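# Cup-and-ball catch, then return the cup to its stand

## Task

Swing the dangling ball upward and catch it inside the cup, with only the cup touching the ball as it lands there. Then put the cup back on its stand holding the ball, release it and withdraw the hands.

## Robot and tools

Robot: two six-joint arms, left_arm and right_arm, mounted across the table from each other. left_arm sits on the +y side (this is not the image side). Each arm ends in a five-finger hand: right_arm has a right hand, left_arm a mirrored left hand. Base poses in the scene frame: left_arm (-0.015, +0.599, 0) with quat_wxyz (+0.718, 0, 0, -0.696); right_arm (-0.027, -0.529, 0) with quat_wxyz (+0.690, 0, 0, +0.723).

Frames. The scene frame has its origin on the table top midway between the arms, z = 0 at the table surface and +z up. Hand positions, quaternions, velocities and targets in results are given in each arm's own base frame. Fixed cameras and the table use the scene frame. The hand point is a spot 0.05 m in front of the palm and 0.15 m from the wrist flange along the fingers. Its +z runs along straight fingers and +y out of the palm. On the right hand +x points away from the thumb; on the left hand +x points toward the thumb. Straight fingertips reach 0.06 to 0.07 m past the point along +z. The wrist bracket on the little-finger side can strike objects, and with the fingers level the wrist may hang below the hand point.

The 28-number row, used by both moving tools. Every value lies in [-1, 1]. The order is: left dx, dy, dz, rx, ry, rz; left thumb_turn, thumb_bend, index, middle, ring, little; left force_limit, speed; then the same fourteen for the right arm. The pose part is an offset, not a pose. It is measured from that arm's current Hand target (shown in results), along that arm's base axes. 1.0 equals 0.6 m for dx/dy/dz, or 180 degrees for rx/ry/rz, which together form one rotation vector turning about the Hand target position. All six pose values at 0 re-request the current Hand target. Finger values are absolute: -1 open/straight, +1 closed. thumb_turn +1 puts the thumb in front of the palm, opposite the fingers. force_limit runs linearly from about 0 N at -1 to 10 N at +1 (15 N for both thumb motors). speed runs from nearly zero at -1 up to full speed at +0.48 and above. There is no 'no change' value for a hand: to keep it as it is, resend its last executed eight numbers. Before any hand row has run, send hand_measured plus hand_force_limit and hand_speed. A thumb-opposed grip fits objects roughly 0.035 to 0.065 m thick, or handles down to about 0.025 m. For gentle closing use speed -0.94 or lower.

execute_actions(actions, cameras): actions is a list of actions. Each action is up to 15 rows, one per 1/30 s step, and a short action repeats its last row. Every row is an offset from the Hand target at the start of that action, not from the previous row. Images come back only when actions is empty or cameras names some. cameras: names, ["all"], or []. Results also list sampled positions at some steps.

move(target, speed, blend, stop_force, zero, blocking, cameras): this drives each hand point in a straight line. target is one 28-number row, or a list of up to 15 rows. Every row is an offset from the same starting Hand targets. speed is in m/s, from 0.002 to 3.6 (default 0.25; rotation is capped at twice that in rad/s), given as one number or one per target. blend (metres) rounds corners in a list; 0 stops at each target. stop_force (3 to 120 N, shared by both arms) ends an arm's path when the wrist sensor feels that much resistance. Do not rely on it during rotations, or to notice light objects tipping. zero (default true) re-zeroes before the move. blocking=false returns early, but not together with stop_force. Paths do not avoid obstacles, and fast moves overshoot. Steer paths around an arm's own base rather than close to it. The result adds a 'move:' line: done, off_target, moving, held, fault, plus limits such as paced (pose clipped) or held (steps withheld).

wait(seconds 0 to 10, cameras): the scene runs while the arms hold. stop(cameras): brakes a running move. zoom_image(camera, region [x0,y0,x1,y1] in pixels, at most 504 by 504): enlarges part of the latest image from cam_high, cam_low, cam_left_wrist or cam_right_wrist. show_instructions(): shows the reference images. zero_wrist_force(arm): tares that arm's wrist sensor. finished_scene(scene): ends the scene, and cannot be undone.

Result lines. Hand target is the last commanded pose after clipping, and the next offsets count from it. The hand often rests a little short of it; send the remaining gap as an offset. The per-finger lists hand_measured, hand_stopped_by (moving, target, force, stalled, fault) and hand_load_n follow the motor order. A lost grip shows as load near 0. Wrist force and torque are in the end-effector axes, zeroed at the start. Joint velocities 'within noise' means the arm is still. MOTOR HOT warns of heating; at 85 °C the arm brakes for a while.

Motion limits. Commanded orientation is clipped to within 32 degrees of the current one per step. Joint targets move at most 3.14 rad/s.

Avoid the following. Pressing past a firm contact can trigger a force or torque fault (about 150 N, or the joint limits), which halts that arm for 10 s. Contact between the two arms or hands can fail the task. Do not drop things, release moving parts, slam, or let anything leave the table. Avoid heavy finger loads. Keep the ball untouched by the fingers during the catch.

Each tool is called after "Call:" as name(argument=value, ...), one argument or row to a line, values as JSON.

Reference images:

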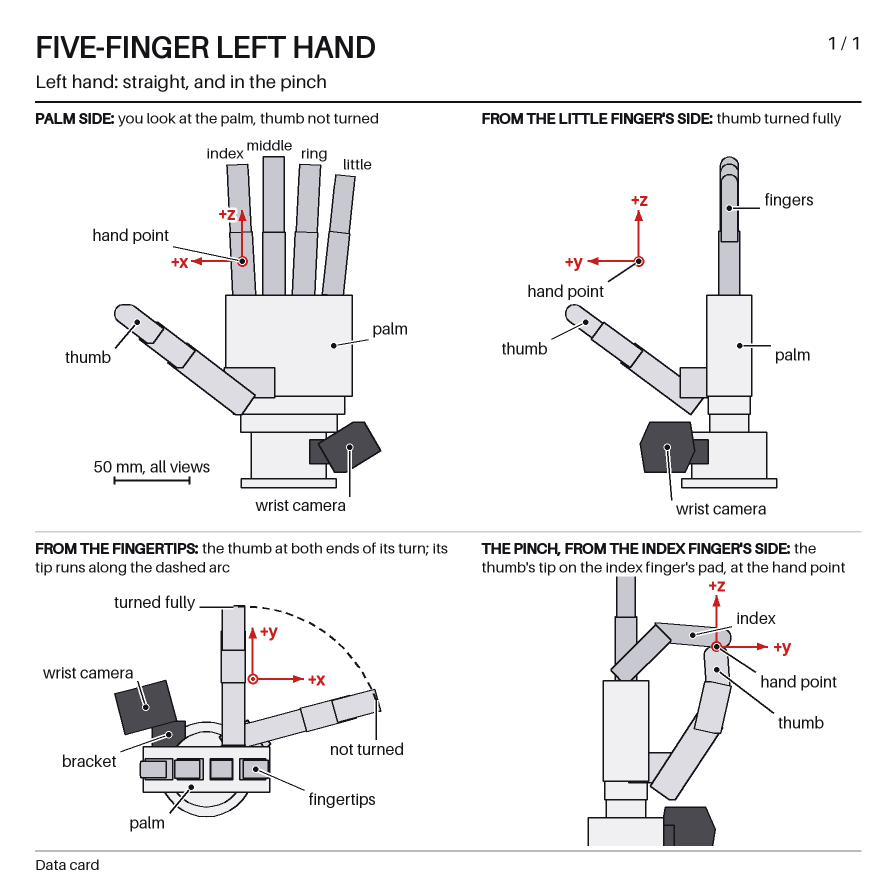

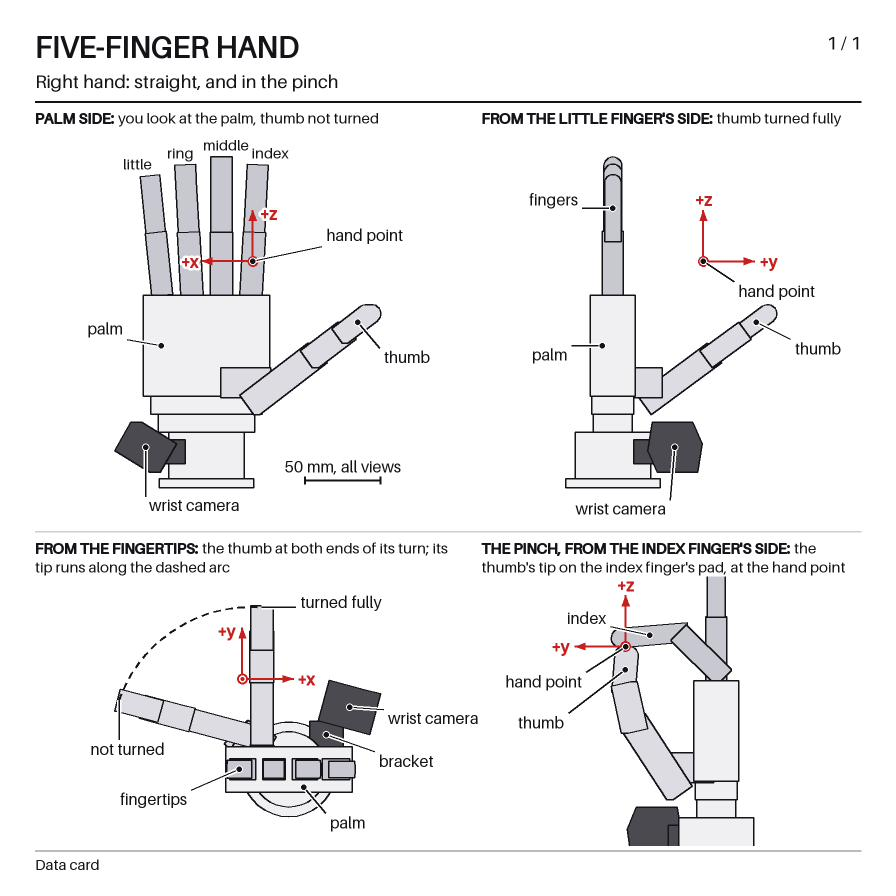

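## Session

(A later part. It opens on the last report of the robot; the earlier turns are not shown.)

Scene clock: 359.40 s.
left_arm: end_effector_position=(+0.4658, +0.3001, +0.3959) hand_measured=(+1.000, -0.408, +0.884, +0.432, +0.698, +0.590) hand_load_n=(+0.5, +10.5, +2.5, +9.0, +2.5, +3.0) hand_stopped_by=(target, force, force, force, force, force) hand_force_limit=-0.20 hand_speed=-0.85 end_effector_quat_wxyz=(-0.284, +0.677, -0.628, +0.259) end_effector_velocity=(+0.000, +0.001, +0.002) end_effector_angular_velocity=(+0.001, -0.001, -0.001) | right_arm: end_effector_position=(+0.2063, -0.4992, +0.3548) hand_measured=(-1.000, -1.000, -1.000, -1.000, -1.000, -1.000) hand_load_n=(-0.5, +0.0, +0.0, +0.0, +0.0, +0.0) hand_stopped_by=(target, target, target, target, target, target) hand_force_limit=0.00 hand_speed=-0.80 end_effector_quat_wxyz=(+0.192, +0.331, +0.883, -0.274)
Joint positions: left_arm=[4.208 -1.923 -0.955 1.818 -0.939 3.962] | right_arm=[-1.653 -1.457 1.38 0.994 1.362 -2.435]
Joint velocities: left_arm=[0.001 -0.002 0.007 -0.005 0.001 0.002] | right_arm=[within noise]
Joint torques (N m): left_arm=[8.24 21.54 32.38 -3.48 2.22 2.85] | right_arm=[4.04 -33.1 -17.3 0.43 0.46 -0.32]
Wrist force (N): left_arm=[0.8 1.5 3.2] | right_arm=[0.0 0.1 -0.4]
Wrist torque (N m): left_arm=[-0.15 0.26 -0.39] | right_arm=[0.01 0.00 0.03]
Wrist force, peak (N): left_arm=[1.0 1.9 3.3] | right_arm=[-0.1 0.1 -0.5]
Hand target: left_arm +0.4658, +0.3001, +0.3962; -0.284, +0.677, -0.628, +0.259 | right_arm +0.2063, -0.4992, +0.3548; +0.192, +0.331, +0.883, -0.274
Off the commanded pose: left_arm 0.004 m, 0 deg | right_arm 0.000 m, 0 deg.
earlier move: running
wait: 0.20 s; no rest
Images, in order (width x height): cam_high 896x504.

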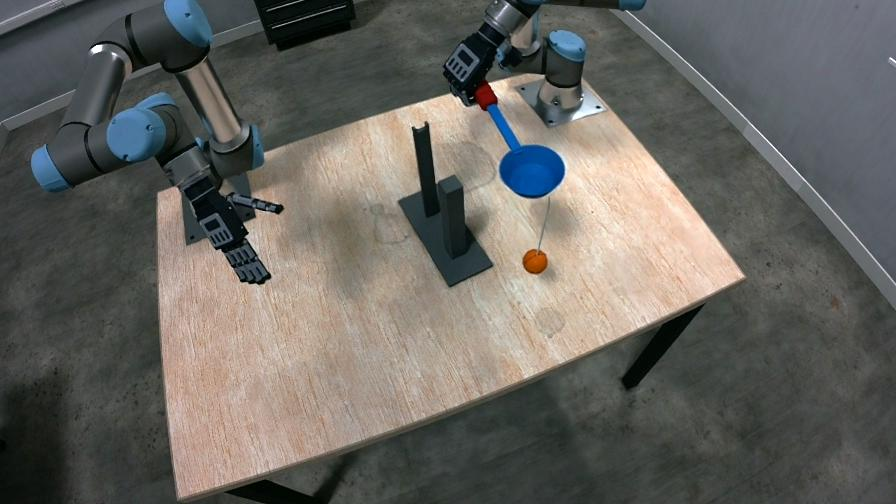

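Call:
wait(
  seconds=10,
)

Call:
wait(
  seconds=0.433,
)

Call:
execute_actions(
  actions=[
    [[0,0,0,0,0,0,1,0.9,0.9,0.9,0.8,0.8,-0.2,-0.85,0,0,0,0,0,0,-1,-1,-1,-1,-1,-1,0,-0.8],[-0.0016,0.0007,0,0,0,0,1,0.9,0.9,0.9,0.8,0.8,-0.2,-0.85,0,0,0,0,0,0,-1,-1,-1,-1,-1,-1,0,-0.8],[-0.0034,0.0016,0,0,0,0,1,0.9,0.9,0.9,0.8,0.8,-0.2,-0.85,0,0,0,0,0,0,-1,-1,-1,-1,-1,-1,0,-0.8],[-0.0055,0.0026,0,0,0,0,1,0.9,0.9,0.9,0.8,0.8,-0.2,-0.85,0,0,0,0,0,0,-1,-1,-1,-1,-1,-1,0,-0.8],[-0.0076,0.0036,0,0,0,0,1,0.9,0.9,0.9,0.8,0.8,-0.2,-0.85,0,0,0,0,0,0,-1,-1,-1,-1,-1,-1,0,-0.8],[-0.0096,0.0046,0,0,0,0,1,0.9,0.9,0.9,0.8,0.8,-0.2,-0.85,0,0,0,0,0,0,-1,-1,-1,-1,-1,-1,0,-0.8],[-0.0115,0.0054,0,0,0,0,1,0.9,0.9,0.9,0.8,0.8,-0.2,-0.85,0,0,0,0,0,0,-1,-1,-1,-1,-1,-1,0,-0.8],[-0.0131,0.0062,0,0,0,0,1,0.9,0.9,0.9,0.8,0.8,-0.2,-0.85,0,0,0,0,0,0,-1,-1,-1,-1,-1,-1,0,-0.8],[-0.0143,0.0068,0,0,0,0,1,0.9,0.9,0.9,0.8,0.8,-0.2,-0.85,0,0,0,0,0,0,-1,-1,-1,-1,-1,-1,0,-0.8],[-0.015,0.0071,0,0,0,0,1,0.9,0.9,0.9,0.8,0.8,-0.2,-0.85,0,0,0,0,0,0,-1,-1,-1,-1,-1,-1,0,-0.8],[-0.0153,0.0072,0,0,0,0,1,0.9,0.9,0.9,0.8,0.8,-0.2,-0.85,0,0,0,0,0,0,-1,-1,-1,-1,-1,-1,0,-0.8],[-0.015,0.0071,0,0,0,0,1,0.9,0.9,0.9,0.8,0.8,-0.2,-0.85,0,0,0,0,0,0,-1,-1,-1,-1,-1,-1,0,-0.8],[-0.0143,0.0068,0,0,0,0,1,0.9,0.9,0.9,0.8,0.8,-0.2,-0.85,0,0,0,0,0,0,-1,-1,-1,-1,-1,-1,0,-0.8],[-0.0131,0.0062,0,0,0,0,1,0.9,0.9,0.9,0.8,0.8,-0.2,-0.85,0,0,0,0,0,0,-1,-1,-1,-1,-1,-1,0,-0.8],[-0.0115,0.0055,0,0,0,0,1,0.9,0.9,0.9,0.8,0.8,-0.2,-0.85,0,0,0,0,0,0,-1,-1,-1,-1,-1,-1,0,-0.8]],
    [[0.0018,-0.0009,0,0,0,0,1,0.9,0.9,0.9,0.8,0.8,-0.2,-0.85,0,0,0,0,0,0,-1,-1,-1,-1,-1,-1,0,-0.8],[0.0039,-0.0019,0,0,0,0,1,0.9,0.9,0.9,0.8,0.8,-0.2,-0.85,0,0,0,0,0,0,-1,-1,-1,-1,-1,-1,0,-0.8],[0.006,-0.0029,0,0,0,0,1,0.9,0.9,0.9,0.8,0.8,-0.2,-0.85,0,0,0,0,0,0,-1,-1,-1,-1,-1,-1,0,-0.8],[0.008,-0.0039,0,0,0,0,1,0.9,0.9,0.9,0.8,0.8,-0.2,-0.85,0,0,0,0,0,0,-1,-1,-1,-1,-1,-1,0,-0.8],[0.0099,-0.0047,0,0,0,0,1,0.9,0.9,0.9,0.8,0.8,-0.2,-0.85,0,0,0,0,0,0,-1,-1,-1,-1,-1,-1,0,-0.8],[0.0115,-0.0055,0,0,0,0,1,0.9,0.9,0.9,0.8,0.8,-0.2,-0.85,0,0,0,0,0,0,-1,-1,-1,-1,-1,-1,0,-0.8],[0.0127,-0.0061,0,0,0,0,1,0.9,0.9,0.9,0.8,0.8,-0.2,-0.85,0,0,0,0,0,0,-1,-1,-1,-1,-1,-1,0,-0.8],[0.0134,-0.0064,0,0,0,0,1,0.9,0.9,0.9,0.8,0.8,-0.2,-0.85,0,0,0,0,0,0,-1,-1,-1,-1,-1,-1,0,-0.8],[0.0137,-0.0065,0,0,0,0,1,0.9,0.9,0.9,0.8,0.8,-0.2,-0.85,0,0,0,0,0,0,-1,-1,-1,-1,-1,-1,0,-0.8],[0.0134,-0.0064,0,0,0,0,1,0.9,0.9,0.9,0.8,0.8,-0.2,-0.85,0,0,0,0,0,0,-1,-1,-1,-1,-1,-1,0,-0.8],[0.0127,-0.0061,0,0,0,0,1,0.9,0.9,0.9,0.8,0.8,-0.2,-0.85,0,0,0,0,0,0,-1,-1,-1,-1,-1,-1,0,-0.8],[0.0115,-0.0055,0,0,0,0,1,0.9,0.9,0.9,0.8,0.8,-0.2,-0.85,0,0,0,0,0,0,-1,-1,-1,-1,-1,-1,0,-0.8]],
  ],
)

Call:
move(
  target=[0,0,0.016667,0,0,0,1,0.9,0.9,0.9,0.8,0.8,-0.2,-0.85,0,0,0,0,0,0,-1,-1,-1,-1,-1,-1,0,-0.8],
  speed=0.002,
  blocking=false,
  cameras=["cam_high"],
)

Call:
wait(
  seconds=0.2,
  cameras=["cam_high"],
)

Call:
wait(
  seconds=0.2,
  cameras=["cam_high"],
)

Call:
wait(
  seconds=0.2,
  cameras=["cam_high"],
)

Call:
zoom_image(
  camera="cam_high",
  region=[490, 130, 590, 290],
)

Scene clock: 361.53 s.
left_arm: end_effector_position=(+0.4658, +0.3001, +0.4000) hand_measured=(+1.000, -0.408, +0.884, +0.432, +0.698, +0.590) hand_load_n=(+0.5, +10.5, +2.5, +8.5, +2.5, +3.0) hand_stopped_by=(target, force, force, force, force, force) hand_force_limit=-0.20 hand_speed=-0.85 end_effector_quat_wxyz=(-0.284, +0.677, -0.628, +0.259) | right_arm: end_effector_position=(+0.2063, -0.4992, +0.3548) hand_measured=(-1.000, -1.000, -1.000, -1.000, -1.000, -1.000) hand_load_n=(+0.0, +0.0, +0.0, +0.0, +0.0, +0.0) hand_stopped_by=(target, target, target, target, target, target) hand_force_limit=0.00 hand_speed=-0.80 end_effector_quat_wxyz=(+0.192, +0.331, +0.883, -0.274)
Joint positions: left_arm=[4.208 -1.926 -0.94 1.806 -0.939 3.962] | right_arm=[-1.653 -1.457 1.38 0.994 1.362 -2.435]
Joint torques (N m): left_arm=[8.84 21.12 31.56 -3.69 2.16 2.95] | right_arm=[4.13 -32.63 -18.39 0.53 0.55 -0.27]
Wrist force (N): left_arm=[0.8 1.4 2.8] | right_arm=[-0.1 0.1 -0.6]
Wrist torque (N m): left_arm=[-0.15 0.25 -0.39] | right_arm=[0.02 0.02 0.03]
Wrist force, peak (N): left_arm=[0.9 1.6 3.4] | right_arm=[-0.3 0.1 -0.5]
Hand target: left_arm +0.4658, +0.3001, +0.4000; -0.284, +0.677, -0.628, +0.259 | right_arm +0.2063, -0.4992, +0.3548; +0.192, +0.331, +0.883, -0.274
Off the commanded pose: left_arm 0.000 m, 0 deg | right_arm 0.000 m, 0 deg.
earlier move: done
wait: 0.67 of 10 s (the move ended)

Scene clock: 361.97 s.
left_arm: end_effector_position=(+0.4658, +0.3001, +0.4000) hand_measured=(+1.000, -0.408, +0.884, +0.432, +0.698, +0.590) hand_load_n=(+0.5, +10.5, +2.5, +8.5, +2.5, +3.0) hand_stopped_by=(target, force, force, force, force, force) hand_force_limit=-0.20 hand_speed=-0.85 end_effector_quat_wxyz=(-0.284, +0.677, -0.628, +0.259) | right_arm: end_effector_position=(+0.2063, -0.4992, +0.3548) hand_measured=(-1.000, -1.000, -1.000, -1.000, -1.000, -1.000) hand_load_n=(+0.0, -0.5, +0.0, +0.0, +0.0, +0.0) hand_stopped_by=(target, target, target, target, target, target) hand_force_limit=0.00 hand_speed=-0.80 end_effector_quat_wxyz=(+0.192, +0.331, +0.883, -0.274)
Joint positions: left_arm=[4.208 -1.926 -0.94 1.805 -0.939 3.962] | right_arm=[-1.653 -1.457 1.38 0.994 1.362 -2.435]
Joint torques (N m): left_arm=[8.59 21.27 31.26 -3.63 2.08 2.81] | right_arm=[3.6 -33.29 -19 0.61 0.55 -0.21]
Wrist force (N): left_arm=[0.8 1.6 3.0] | right_arm=[-0.1 0.2 -0.3]
Wrist torque (N m): left_arm=[-0.13 0.26 -0.39] | right_arm=[0.01 0.01 0.03]
Wrist force, peak (N): left_arm=[0.8 1.8 3.3] | right_arm=[0.0 0.0 -0.6]
Hand target: left_arm +0.4658, +0.3001, +0.4000; -0.284, +0.677, -0.628, +0.259 | right_arm +0.2063, -0.4992, +0.3548; +0.192, +0.331, +0.883, -0.274
Off the commanded pose: left_arm 0.000 m, 0 deg | right_arm 0.000 m, 0 deg.
wait: 0.43 s; at rest by 0.17 s

Scene clock: 363.17 s.
left_arm: end_effector_position=(+0.4659, +0.3000, +0.4000) hand_measured=(+1.000, -0.408, +0.884, +0.432, +0.698, +0.590) hand_load_n=(+1.0, +10.0, +2.5, +8.5, +2.5, +2.5) hand_stopped_by=(target, force, force, force, force, force) hand_force_limit=-0.20 hand_speed=-0.85 end_effector_quat_wxyz=(-0.284, +0.677, -0.628, +0.259) | right_arm: end_effector_position=(+0.2063, -0.4992, +0.3548) hand_measured=(-1.000, -1.000, -1.000, -1.000, -1.000, -1.000) hand_load_n=(-0.5, -0.5, +0.0, +0.0, +0.0, +0.0) hand_stopped_by=(target, target, target, target, target, target) hand_force_limit=0.00 hand_speed=-0.80 end_effector_quat_wxyz=(+0.192, +0.331, +0.883, -0.274)
Joint positions: left_arm=[4.208 -1.926 -0.94 1.806 -0.939 3.962] | right_arm=[-1.653 -1.457 1.38 0.994 1.362 -2.435]
Joint torques (N m): left_arm=[8.08 23.19 24.03 -2.62 0.24 2.35] | right_arm=[4.89 -32.73 -18.57 0.53 0.5 -0.15]
Wrist force (N): left_arm=[0.8 1.6 3.1] | right_arm=[0.0 0.0 -0.3]
Wrist torque (N m): left_arm=[-0.14 0.27 -0.38] | right_arm=[0.00 0.01 0.03]
Wrist force, peak (N): left_arm=[0.8 2.2 3.2] | right_arm=[-0.3 0.3 -0.6]
Hand target: left_arm +0.4658, +0.3001, +0.4000; -0.284, +0.677, -0.628, +0.259 | right_arm +0.2063, -0.4992, +0.3548; +0.192, +0.331, +0.883, -0.274
Off the commanded pose: left_arm 0.000 m, 0 deg | right_arm 0.000 m, 0 deg.
Step readings (end_effector_position of left_arm | right_arm):
0: (+0.4658, +0.3001, +0.4000) | (+0.2063, -0.4992, +0.3548)
1: (+0.4658, +0.3001, +0.4000) | (+0.2063, -0.4992, +0.3548)
2: (+0.4658, +0.3001, +0.4000) | (+0.2063, -0.4992, +0.3548)
4: (+0.4656, +0.3003, +0.4000) | (+0.2063, -0.4992, +0.3548)
8: (+0.4627, +0.3016, +0.4000) | (+0.2063, -0.4992, +0.3548)
15: (+0.4578, +0.3039, +0.4000) | (+0.2063, -0.4992, +0.3548)
16: (+0.4578, +0.3039, +0.4000) | (+0.2063, -0.4992, +0.3548)
17: (+0.4580, +0.3036, +0.4000) | (+0.2063, -0.4992, +0.3548)
19: (+0.4591, +0.3030, +0.4001) | (+0.2063, -0.4992, +0.3548)
23: (+0.4630, +0.3013, +0.4001) | (+0.2063, -0.4992, +0.3548)
30: (+0.4659, +0.3000, +0.4000) | (+0.2063, -0.4992, +0.3548)

Scene clock: 363.67 s.
left_arm: end_effector_position=(+0.4658, +0.3001, +0.4007) hand_measured=(+1.000, -0.408, +0.884, +0.432, +0.698, +0.590) hand_load_n=(+0.5, +10.5, +2.5, +8.5, +2.0, +3.0) hand_stopped_by=(target, force, force, force, force, force) hand_force_limit=-0.20 hand_speed=-0.85 end_effector_quat_wxyz=(-0.284, +0.677, -0.628, +0.259) end_effector_velocity=(+0.000, +0.000, +0.002) end_effector_angular_velocity=(+0.001, -0.001, -0.001) | right_arm: end_effector_position=(+0.2063, -0.4992, +0.3548) hand_measured=(-1.000, -1.000, -1.000, -1.000, -1.000, -1.000) hand_load_n=(+0.0, +0.0, +0.0, -0.5, +0.0, +0.0) hand_stopped_by=(target, target, target, target, target, target) hand_force_limit=0.00 hand_speed=-0.80 end_effector_quat_wxyz=(+0.192, +0.331, +0.883, -0.274)
Joint positions: left_arm=[4.208 -1.926 -0.938 1.803 -0.939 3.962] | right_arm=[-1.653 -1.457 1.38 0.994 1.362 -2.435]
Joint velocities: left_arm=[0 -0.001 0.007 -0.005 0 0] | right_arm=[within noise]
Joint torques (N m): left_arm=[8.16 21.88 31.52 -3.58 2.16 2.86] | right_arm=[3.9 -33.56 -18.76 0.5 0.65 -0.28]
Wrist force (N): left_arm=[0.4 1.7 2.9] | right_arm=[-0.2 0.0 -0.3]
Wrist torque (N m): left_arm=[-0.11 0.30 -0.41] | right_arm=[-0.01 0.03 0.02]
Wrist force, peak (N): left_arm=[1.0 1.8 3.2] | right_arm=[-0.2 0.0 -0.5]
Hand target: left_arm +0.4658, +0.3001, +0.4010; -0.284, +0.677, -0.628, +0.259 | right_arm +0.2063, -0.4992, +0.3548; +0.192, +0.331, +0.883, -0.274
Off the commanded pose: left_arm 0.009 m, 0 deg | right_arm 0.000 m, 0 deg.
move: running
Images, in order (width x height): cam_high 896x504.

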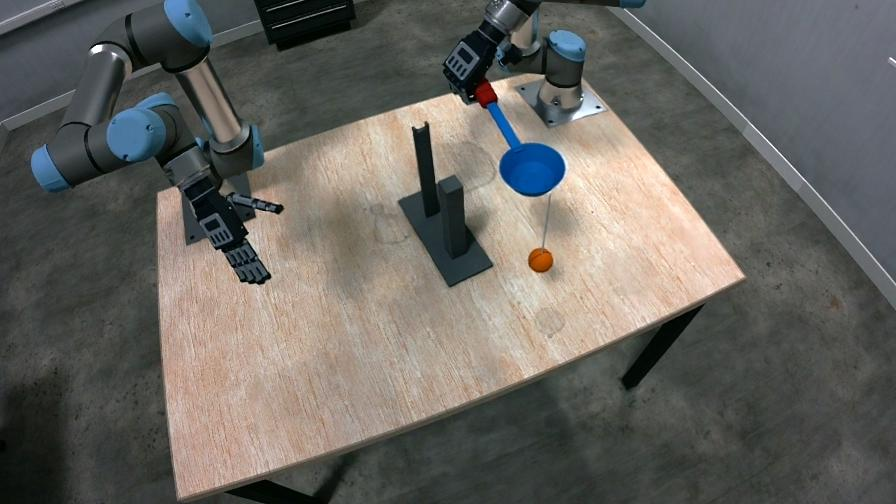

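Scene clock: 363.87 s.
left_arm: end_effector_position=(+0.4658, +0.3001, +0.4011) hand_measured=(+1.000, -0.408, +0.884, +0.432, +0.698, +0.590) hand_load_n=(+1.0, +10.5, +2.5, +8.5, +2.5, +3.0) hand_stopped_by=(target, force, force, force, force, force) hand_force_limit=-0.20 hand_speed=-0.85 end_effector_quat_wxyz=(-0.284, +0.677, -0.628, +0.259) end_effector_velocity=(+0.000, +0.000, +0.002) end_effector_angular_velocity=(+0.000, +0.001, +0.001) | right_arm: end_effector_position=(+0.2063, -0.4992, +0.3548) hand_measured=(-1.000, -1.000, -1.000, -1.000, -1.000, -1.000) hand_load_n=(+0.0, +0.0, +0.0, +0.0, +0.0, +0.0) hand_stopped_by=(target, target, target, target, target, target) hand_force_limit=0.00 hand_speed=-0.80 end_effector_quat_wxyz=(+0.192, +0.331, +0.883, -0.274)
Joint positions: left_arm=[4.208 -1.927 -0.936 1.802 -0.939 3.962] | right_arm=[-1.653 -1.457 1.38 0.994 1.362 -2.435]
Joint velocities: left_arm=[0 -0.001 0.008 -0.007 -0.001 -0.001] | right_arm=[within noise]
Joint torques (N m): left_arm=[8.45 21.37 31.28 -3.68 2.13 2.78] | right_arm=[4.68 -33.16 -18.8 0.48 0.49 -0.22]
Wrist force (N): left_arm=[0.8 1.5 2.8] | right_arm=[0.0 0.0 -0.5]
Wrist torque (N m): left_arm=[-0.15 0.23 -0.39] | right_arm=[0.01 0.01 0.02]
Wrist force, peak (N): left_arm=[0.8 1.9 3.2] | right_arm=[-0.1 0.1 -0.5]
Hand target: left_arm +0.4658, +0.3001, +0.4014; -0.284, +0.677, -0.628, +0.259 | right_arm +0.2063, -0.4992, +0.3548; +0.192, +0.331, +0.883, -0.274
Off the commanded pose: left_arm 0.009 m, 0 deg | right_arm 0.000 m, 0 deg.
earlier move: running
wait: 0.20 s; no rest
Images, in order (width x height): cam_high 896x504.

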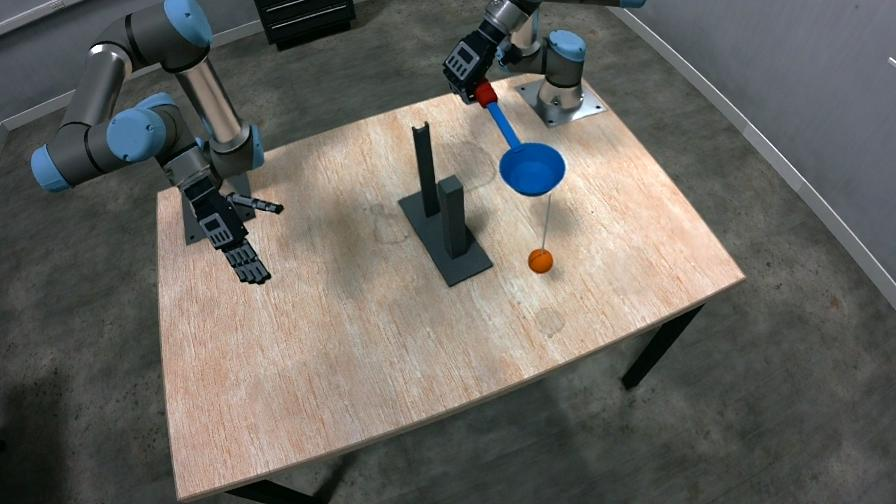

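Scene clock: 364.07 s.
left_arm: end_effector_position=(+0.4658, +0.3001, +0.4015) hand_measured=(+1.000, -0.408, +0.884, +0.432, +0.698, +0.590) hand_load_n=(+0.5, +11.0, +2.5, +8.5, +2.5, +3.0) hand_stopped_by=(target, force, force, force, force, force) hand_force_limit=-0.20 hand_speed=-0.85 end_effector_quat_wxyz=(-0.284, +0.677, -0.628, +0.259) end_effector_velocity=(+0.000, +0.000, +0.002) end_effector_angular_velocity=(+0.000, -0.002, -0.001) | right_arm: end_effector_position=(+0.2063, -0.4992, +0.3548) hand_measured=(-1.000, -1.000, -1.000, -1.000, -1.000, -1.000) hand_load_n=(+0.0, +0.0, +0.0, +0.0, +0.0, +0.0) hand_stopped_by=(target, target, target, target, target, target) hand_force_limit=0.00 hand_speed=-0.80 end_effector_quat_wxyz=(+0.192, +0.331, +0.883, -0.274)
Joint positions: left_arm=[4.208 -1.927 -0.935 1.801 -0.939 3.962] | right_arm=[-1.653 -1.457 1.38 0.994 1.362 -2.435]
Joint velocities: left_arm=[0.001 -0.002 0.008 -0.006 0.002 0.001] | right_arm=[within noise]
Joint torques (N m): left_arm=[8.94 20.37 31.97 -3.64 2.13 2.86] | right_arm=[4.47 -33.38 -18.29 0.47 0.51 -0.19]
Wrist force (N): left_arm=[0.7 1.5 3.0] | right_arm=[-0.1 0.1 -0.4]
Wrist torque (N m): left_arm=[-0.17 0.27 -0.39] | right_arm=[0.01 0.02 0.02]
Wrist force, peak (N): left_arm=[0.9 1.7 3.2] | right_arm=[0.0 0.1 -0.6]
Hand target: left_arm +0.4658, +0.3001, +0.4018; -0.284, +0.677, -0.628, +0.259 | right_arm +0.2063, -0.4992, +0.3548; +0.192, +0.331, +0.883, -0.274
Off the commanded pose: left_arm 0.009 m, 0 deg | right_arm 0.000 m, 0 deg.
earlier move: running
wait: 0.20 s; no rest
Images, in order (width x height): cam_high 896x504.

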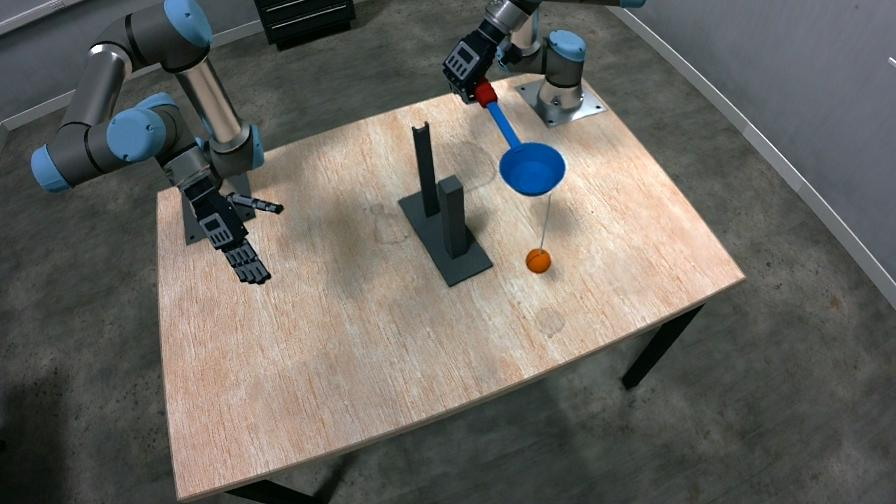

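Scene clock: 364.27 s.
left_arm: end_effector_position=(+0.4658, +0.3001, +0.4019) hand_measured=(+1.000, -0.408, +0.884, +0.432, +0.698, +0.590) hand_load_n=(+1.0, +11.0, +2.5, +8.5, +2.5, +3.0) hand_stopped_by=(target, force, force, force, force, force) hand_force_limit=-0.20 hand_speed=-0.85 end_effector_quat_wxyz=(-0.284, +0.677, -0.628, +0.259) end_effector_velocity=(+0.000, +0.000, +0.002) end_effector_angular_velocity=(+0.001, +0.001, -0.001) | right_arm: end_effector_position=(+0.2063, -0.4992, +0.3548) hand_measured=(-1.000, -1.000, -1.000, -1.000, -1.000, -1.000) hand_load_n=(+0.0, +0.0, +0.0, +0.0, +0.0, +0.0) hand_stopped_by=(target, target, target, target, target, target) hand_force_limit=0.00 hand_speed=-0.80 end_effector_quat_wxyz=(+0.192, +0.331, +0.883, -0.274)
Joint positions: left_arm=[4.208 -1.927 -0.933 1.8 -0.939 3.962] | right_arm=[-1.653 -1.457 1.38 0.994 1.362 -2.435]
Joint velocities: left_arm=[0 -0.002 0.008 -0.007 -0.001 0.001] | right_arm=[within noise]
Joint torques (N m): left_arm=[8.89 20.28 31.98 -3.64 2.21 2.92] | right_arm=[4.65 -32.89 -18.4 0.52 0.64 -0.33]
Wrist force (N): left_arm=[0.6 1.9 3.2] | right_arm=[-0.2 -0.1 -0.4]
Wrist torque (N m): left_arm=[-0.13 0.30 -0.41] | right_arm=[-0.01 0.04 0.02]
Wrist force, peak (N): left_arm=[0.6 1.9 3.2] | right_arm=[0.0 0.2 -0.6]
Hand target: left_arm +0.4658, +0.3001, +0.4022; -0.284, +0.677, -0.628, +0.259 | right_arm +0.2063, -0.4992, +0.3548; +0.192, +0.331, +0.883, -0.274
Off the commanded pose: left_arm 0.008 m, 0 deg | right_arm 0.000 m, 0 deg.
earlier move: running
wait: 0.20 s; no rest
Images, in order (width x height): cam_high 896x504.

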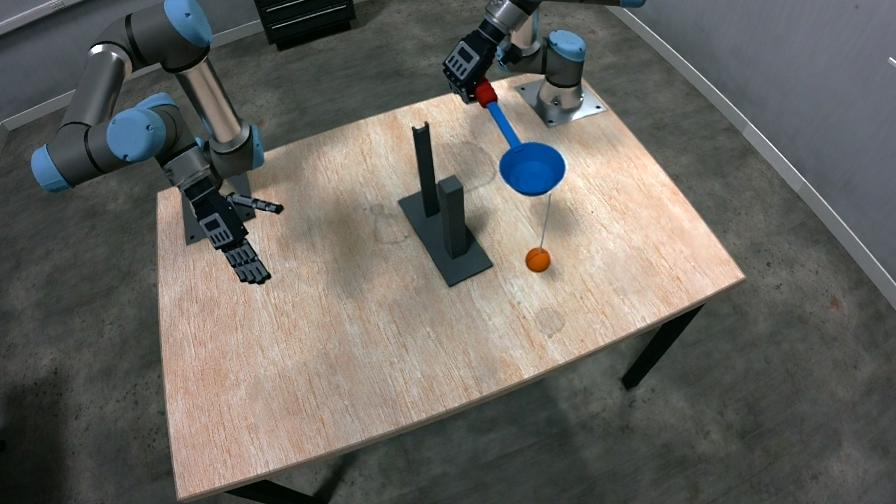

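Scaled by 3.150.

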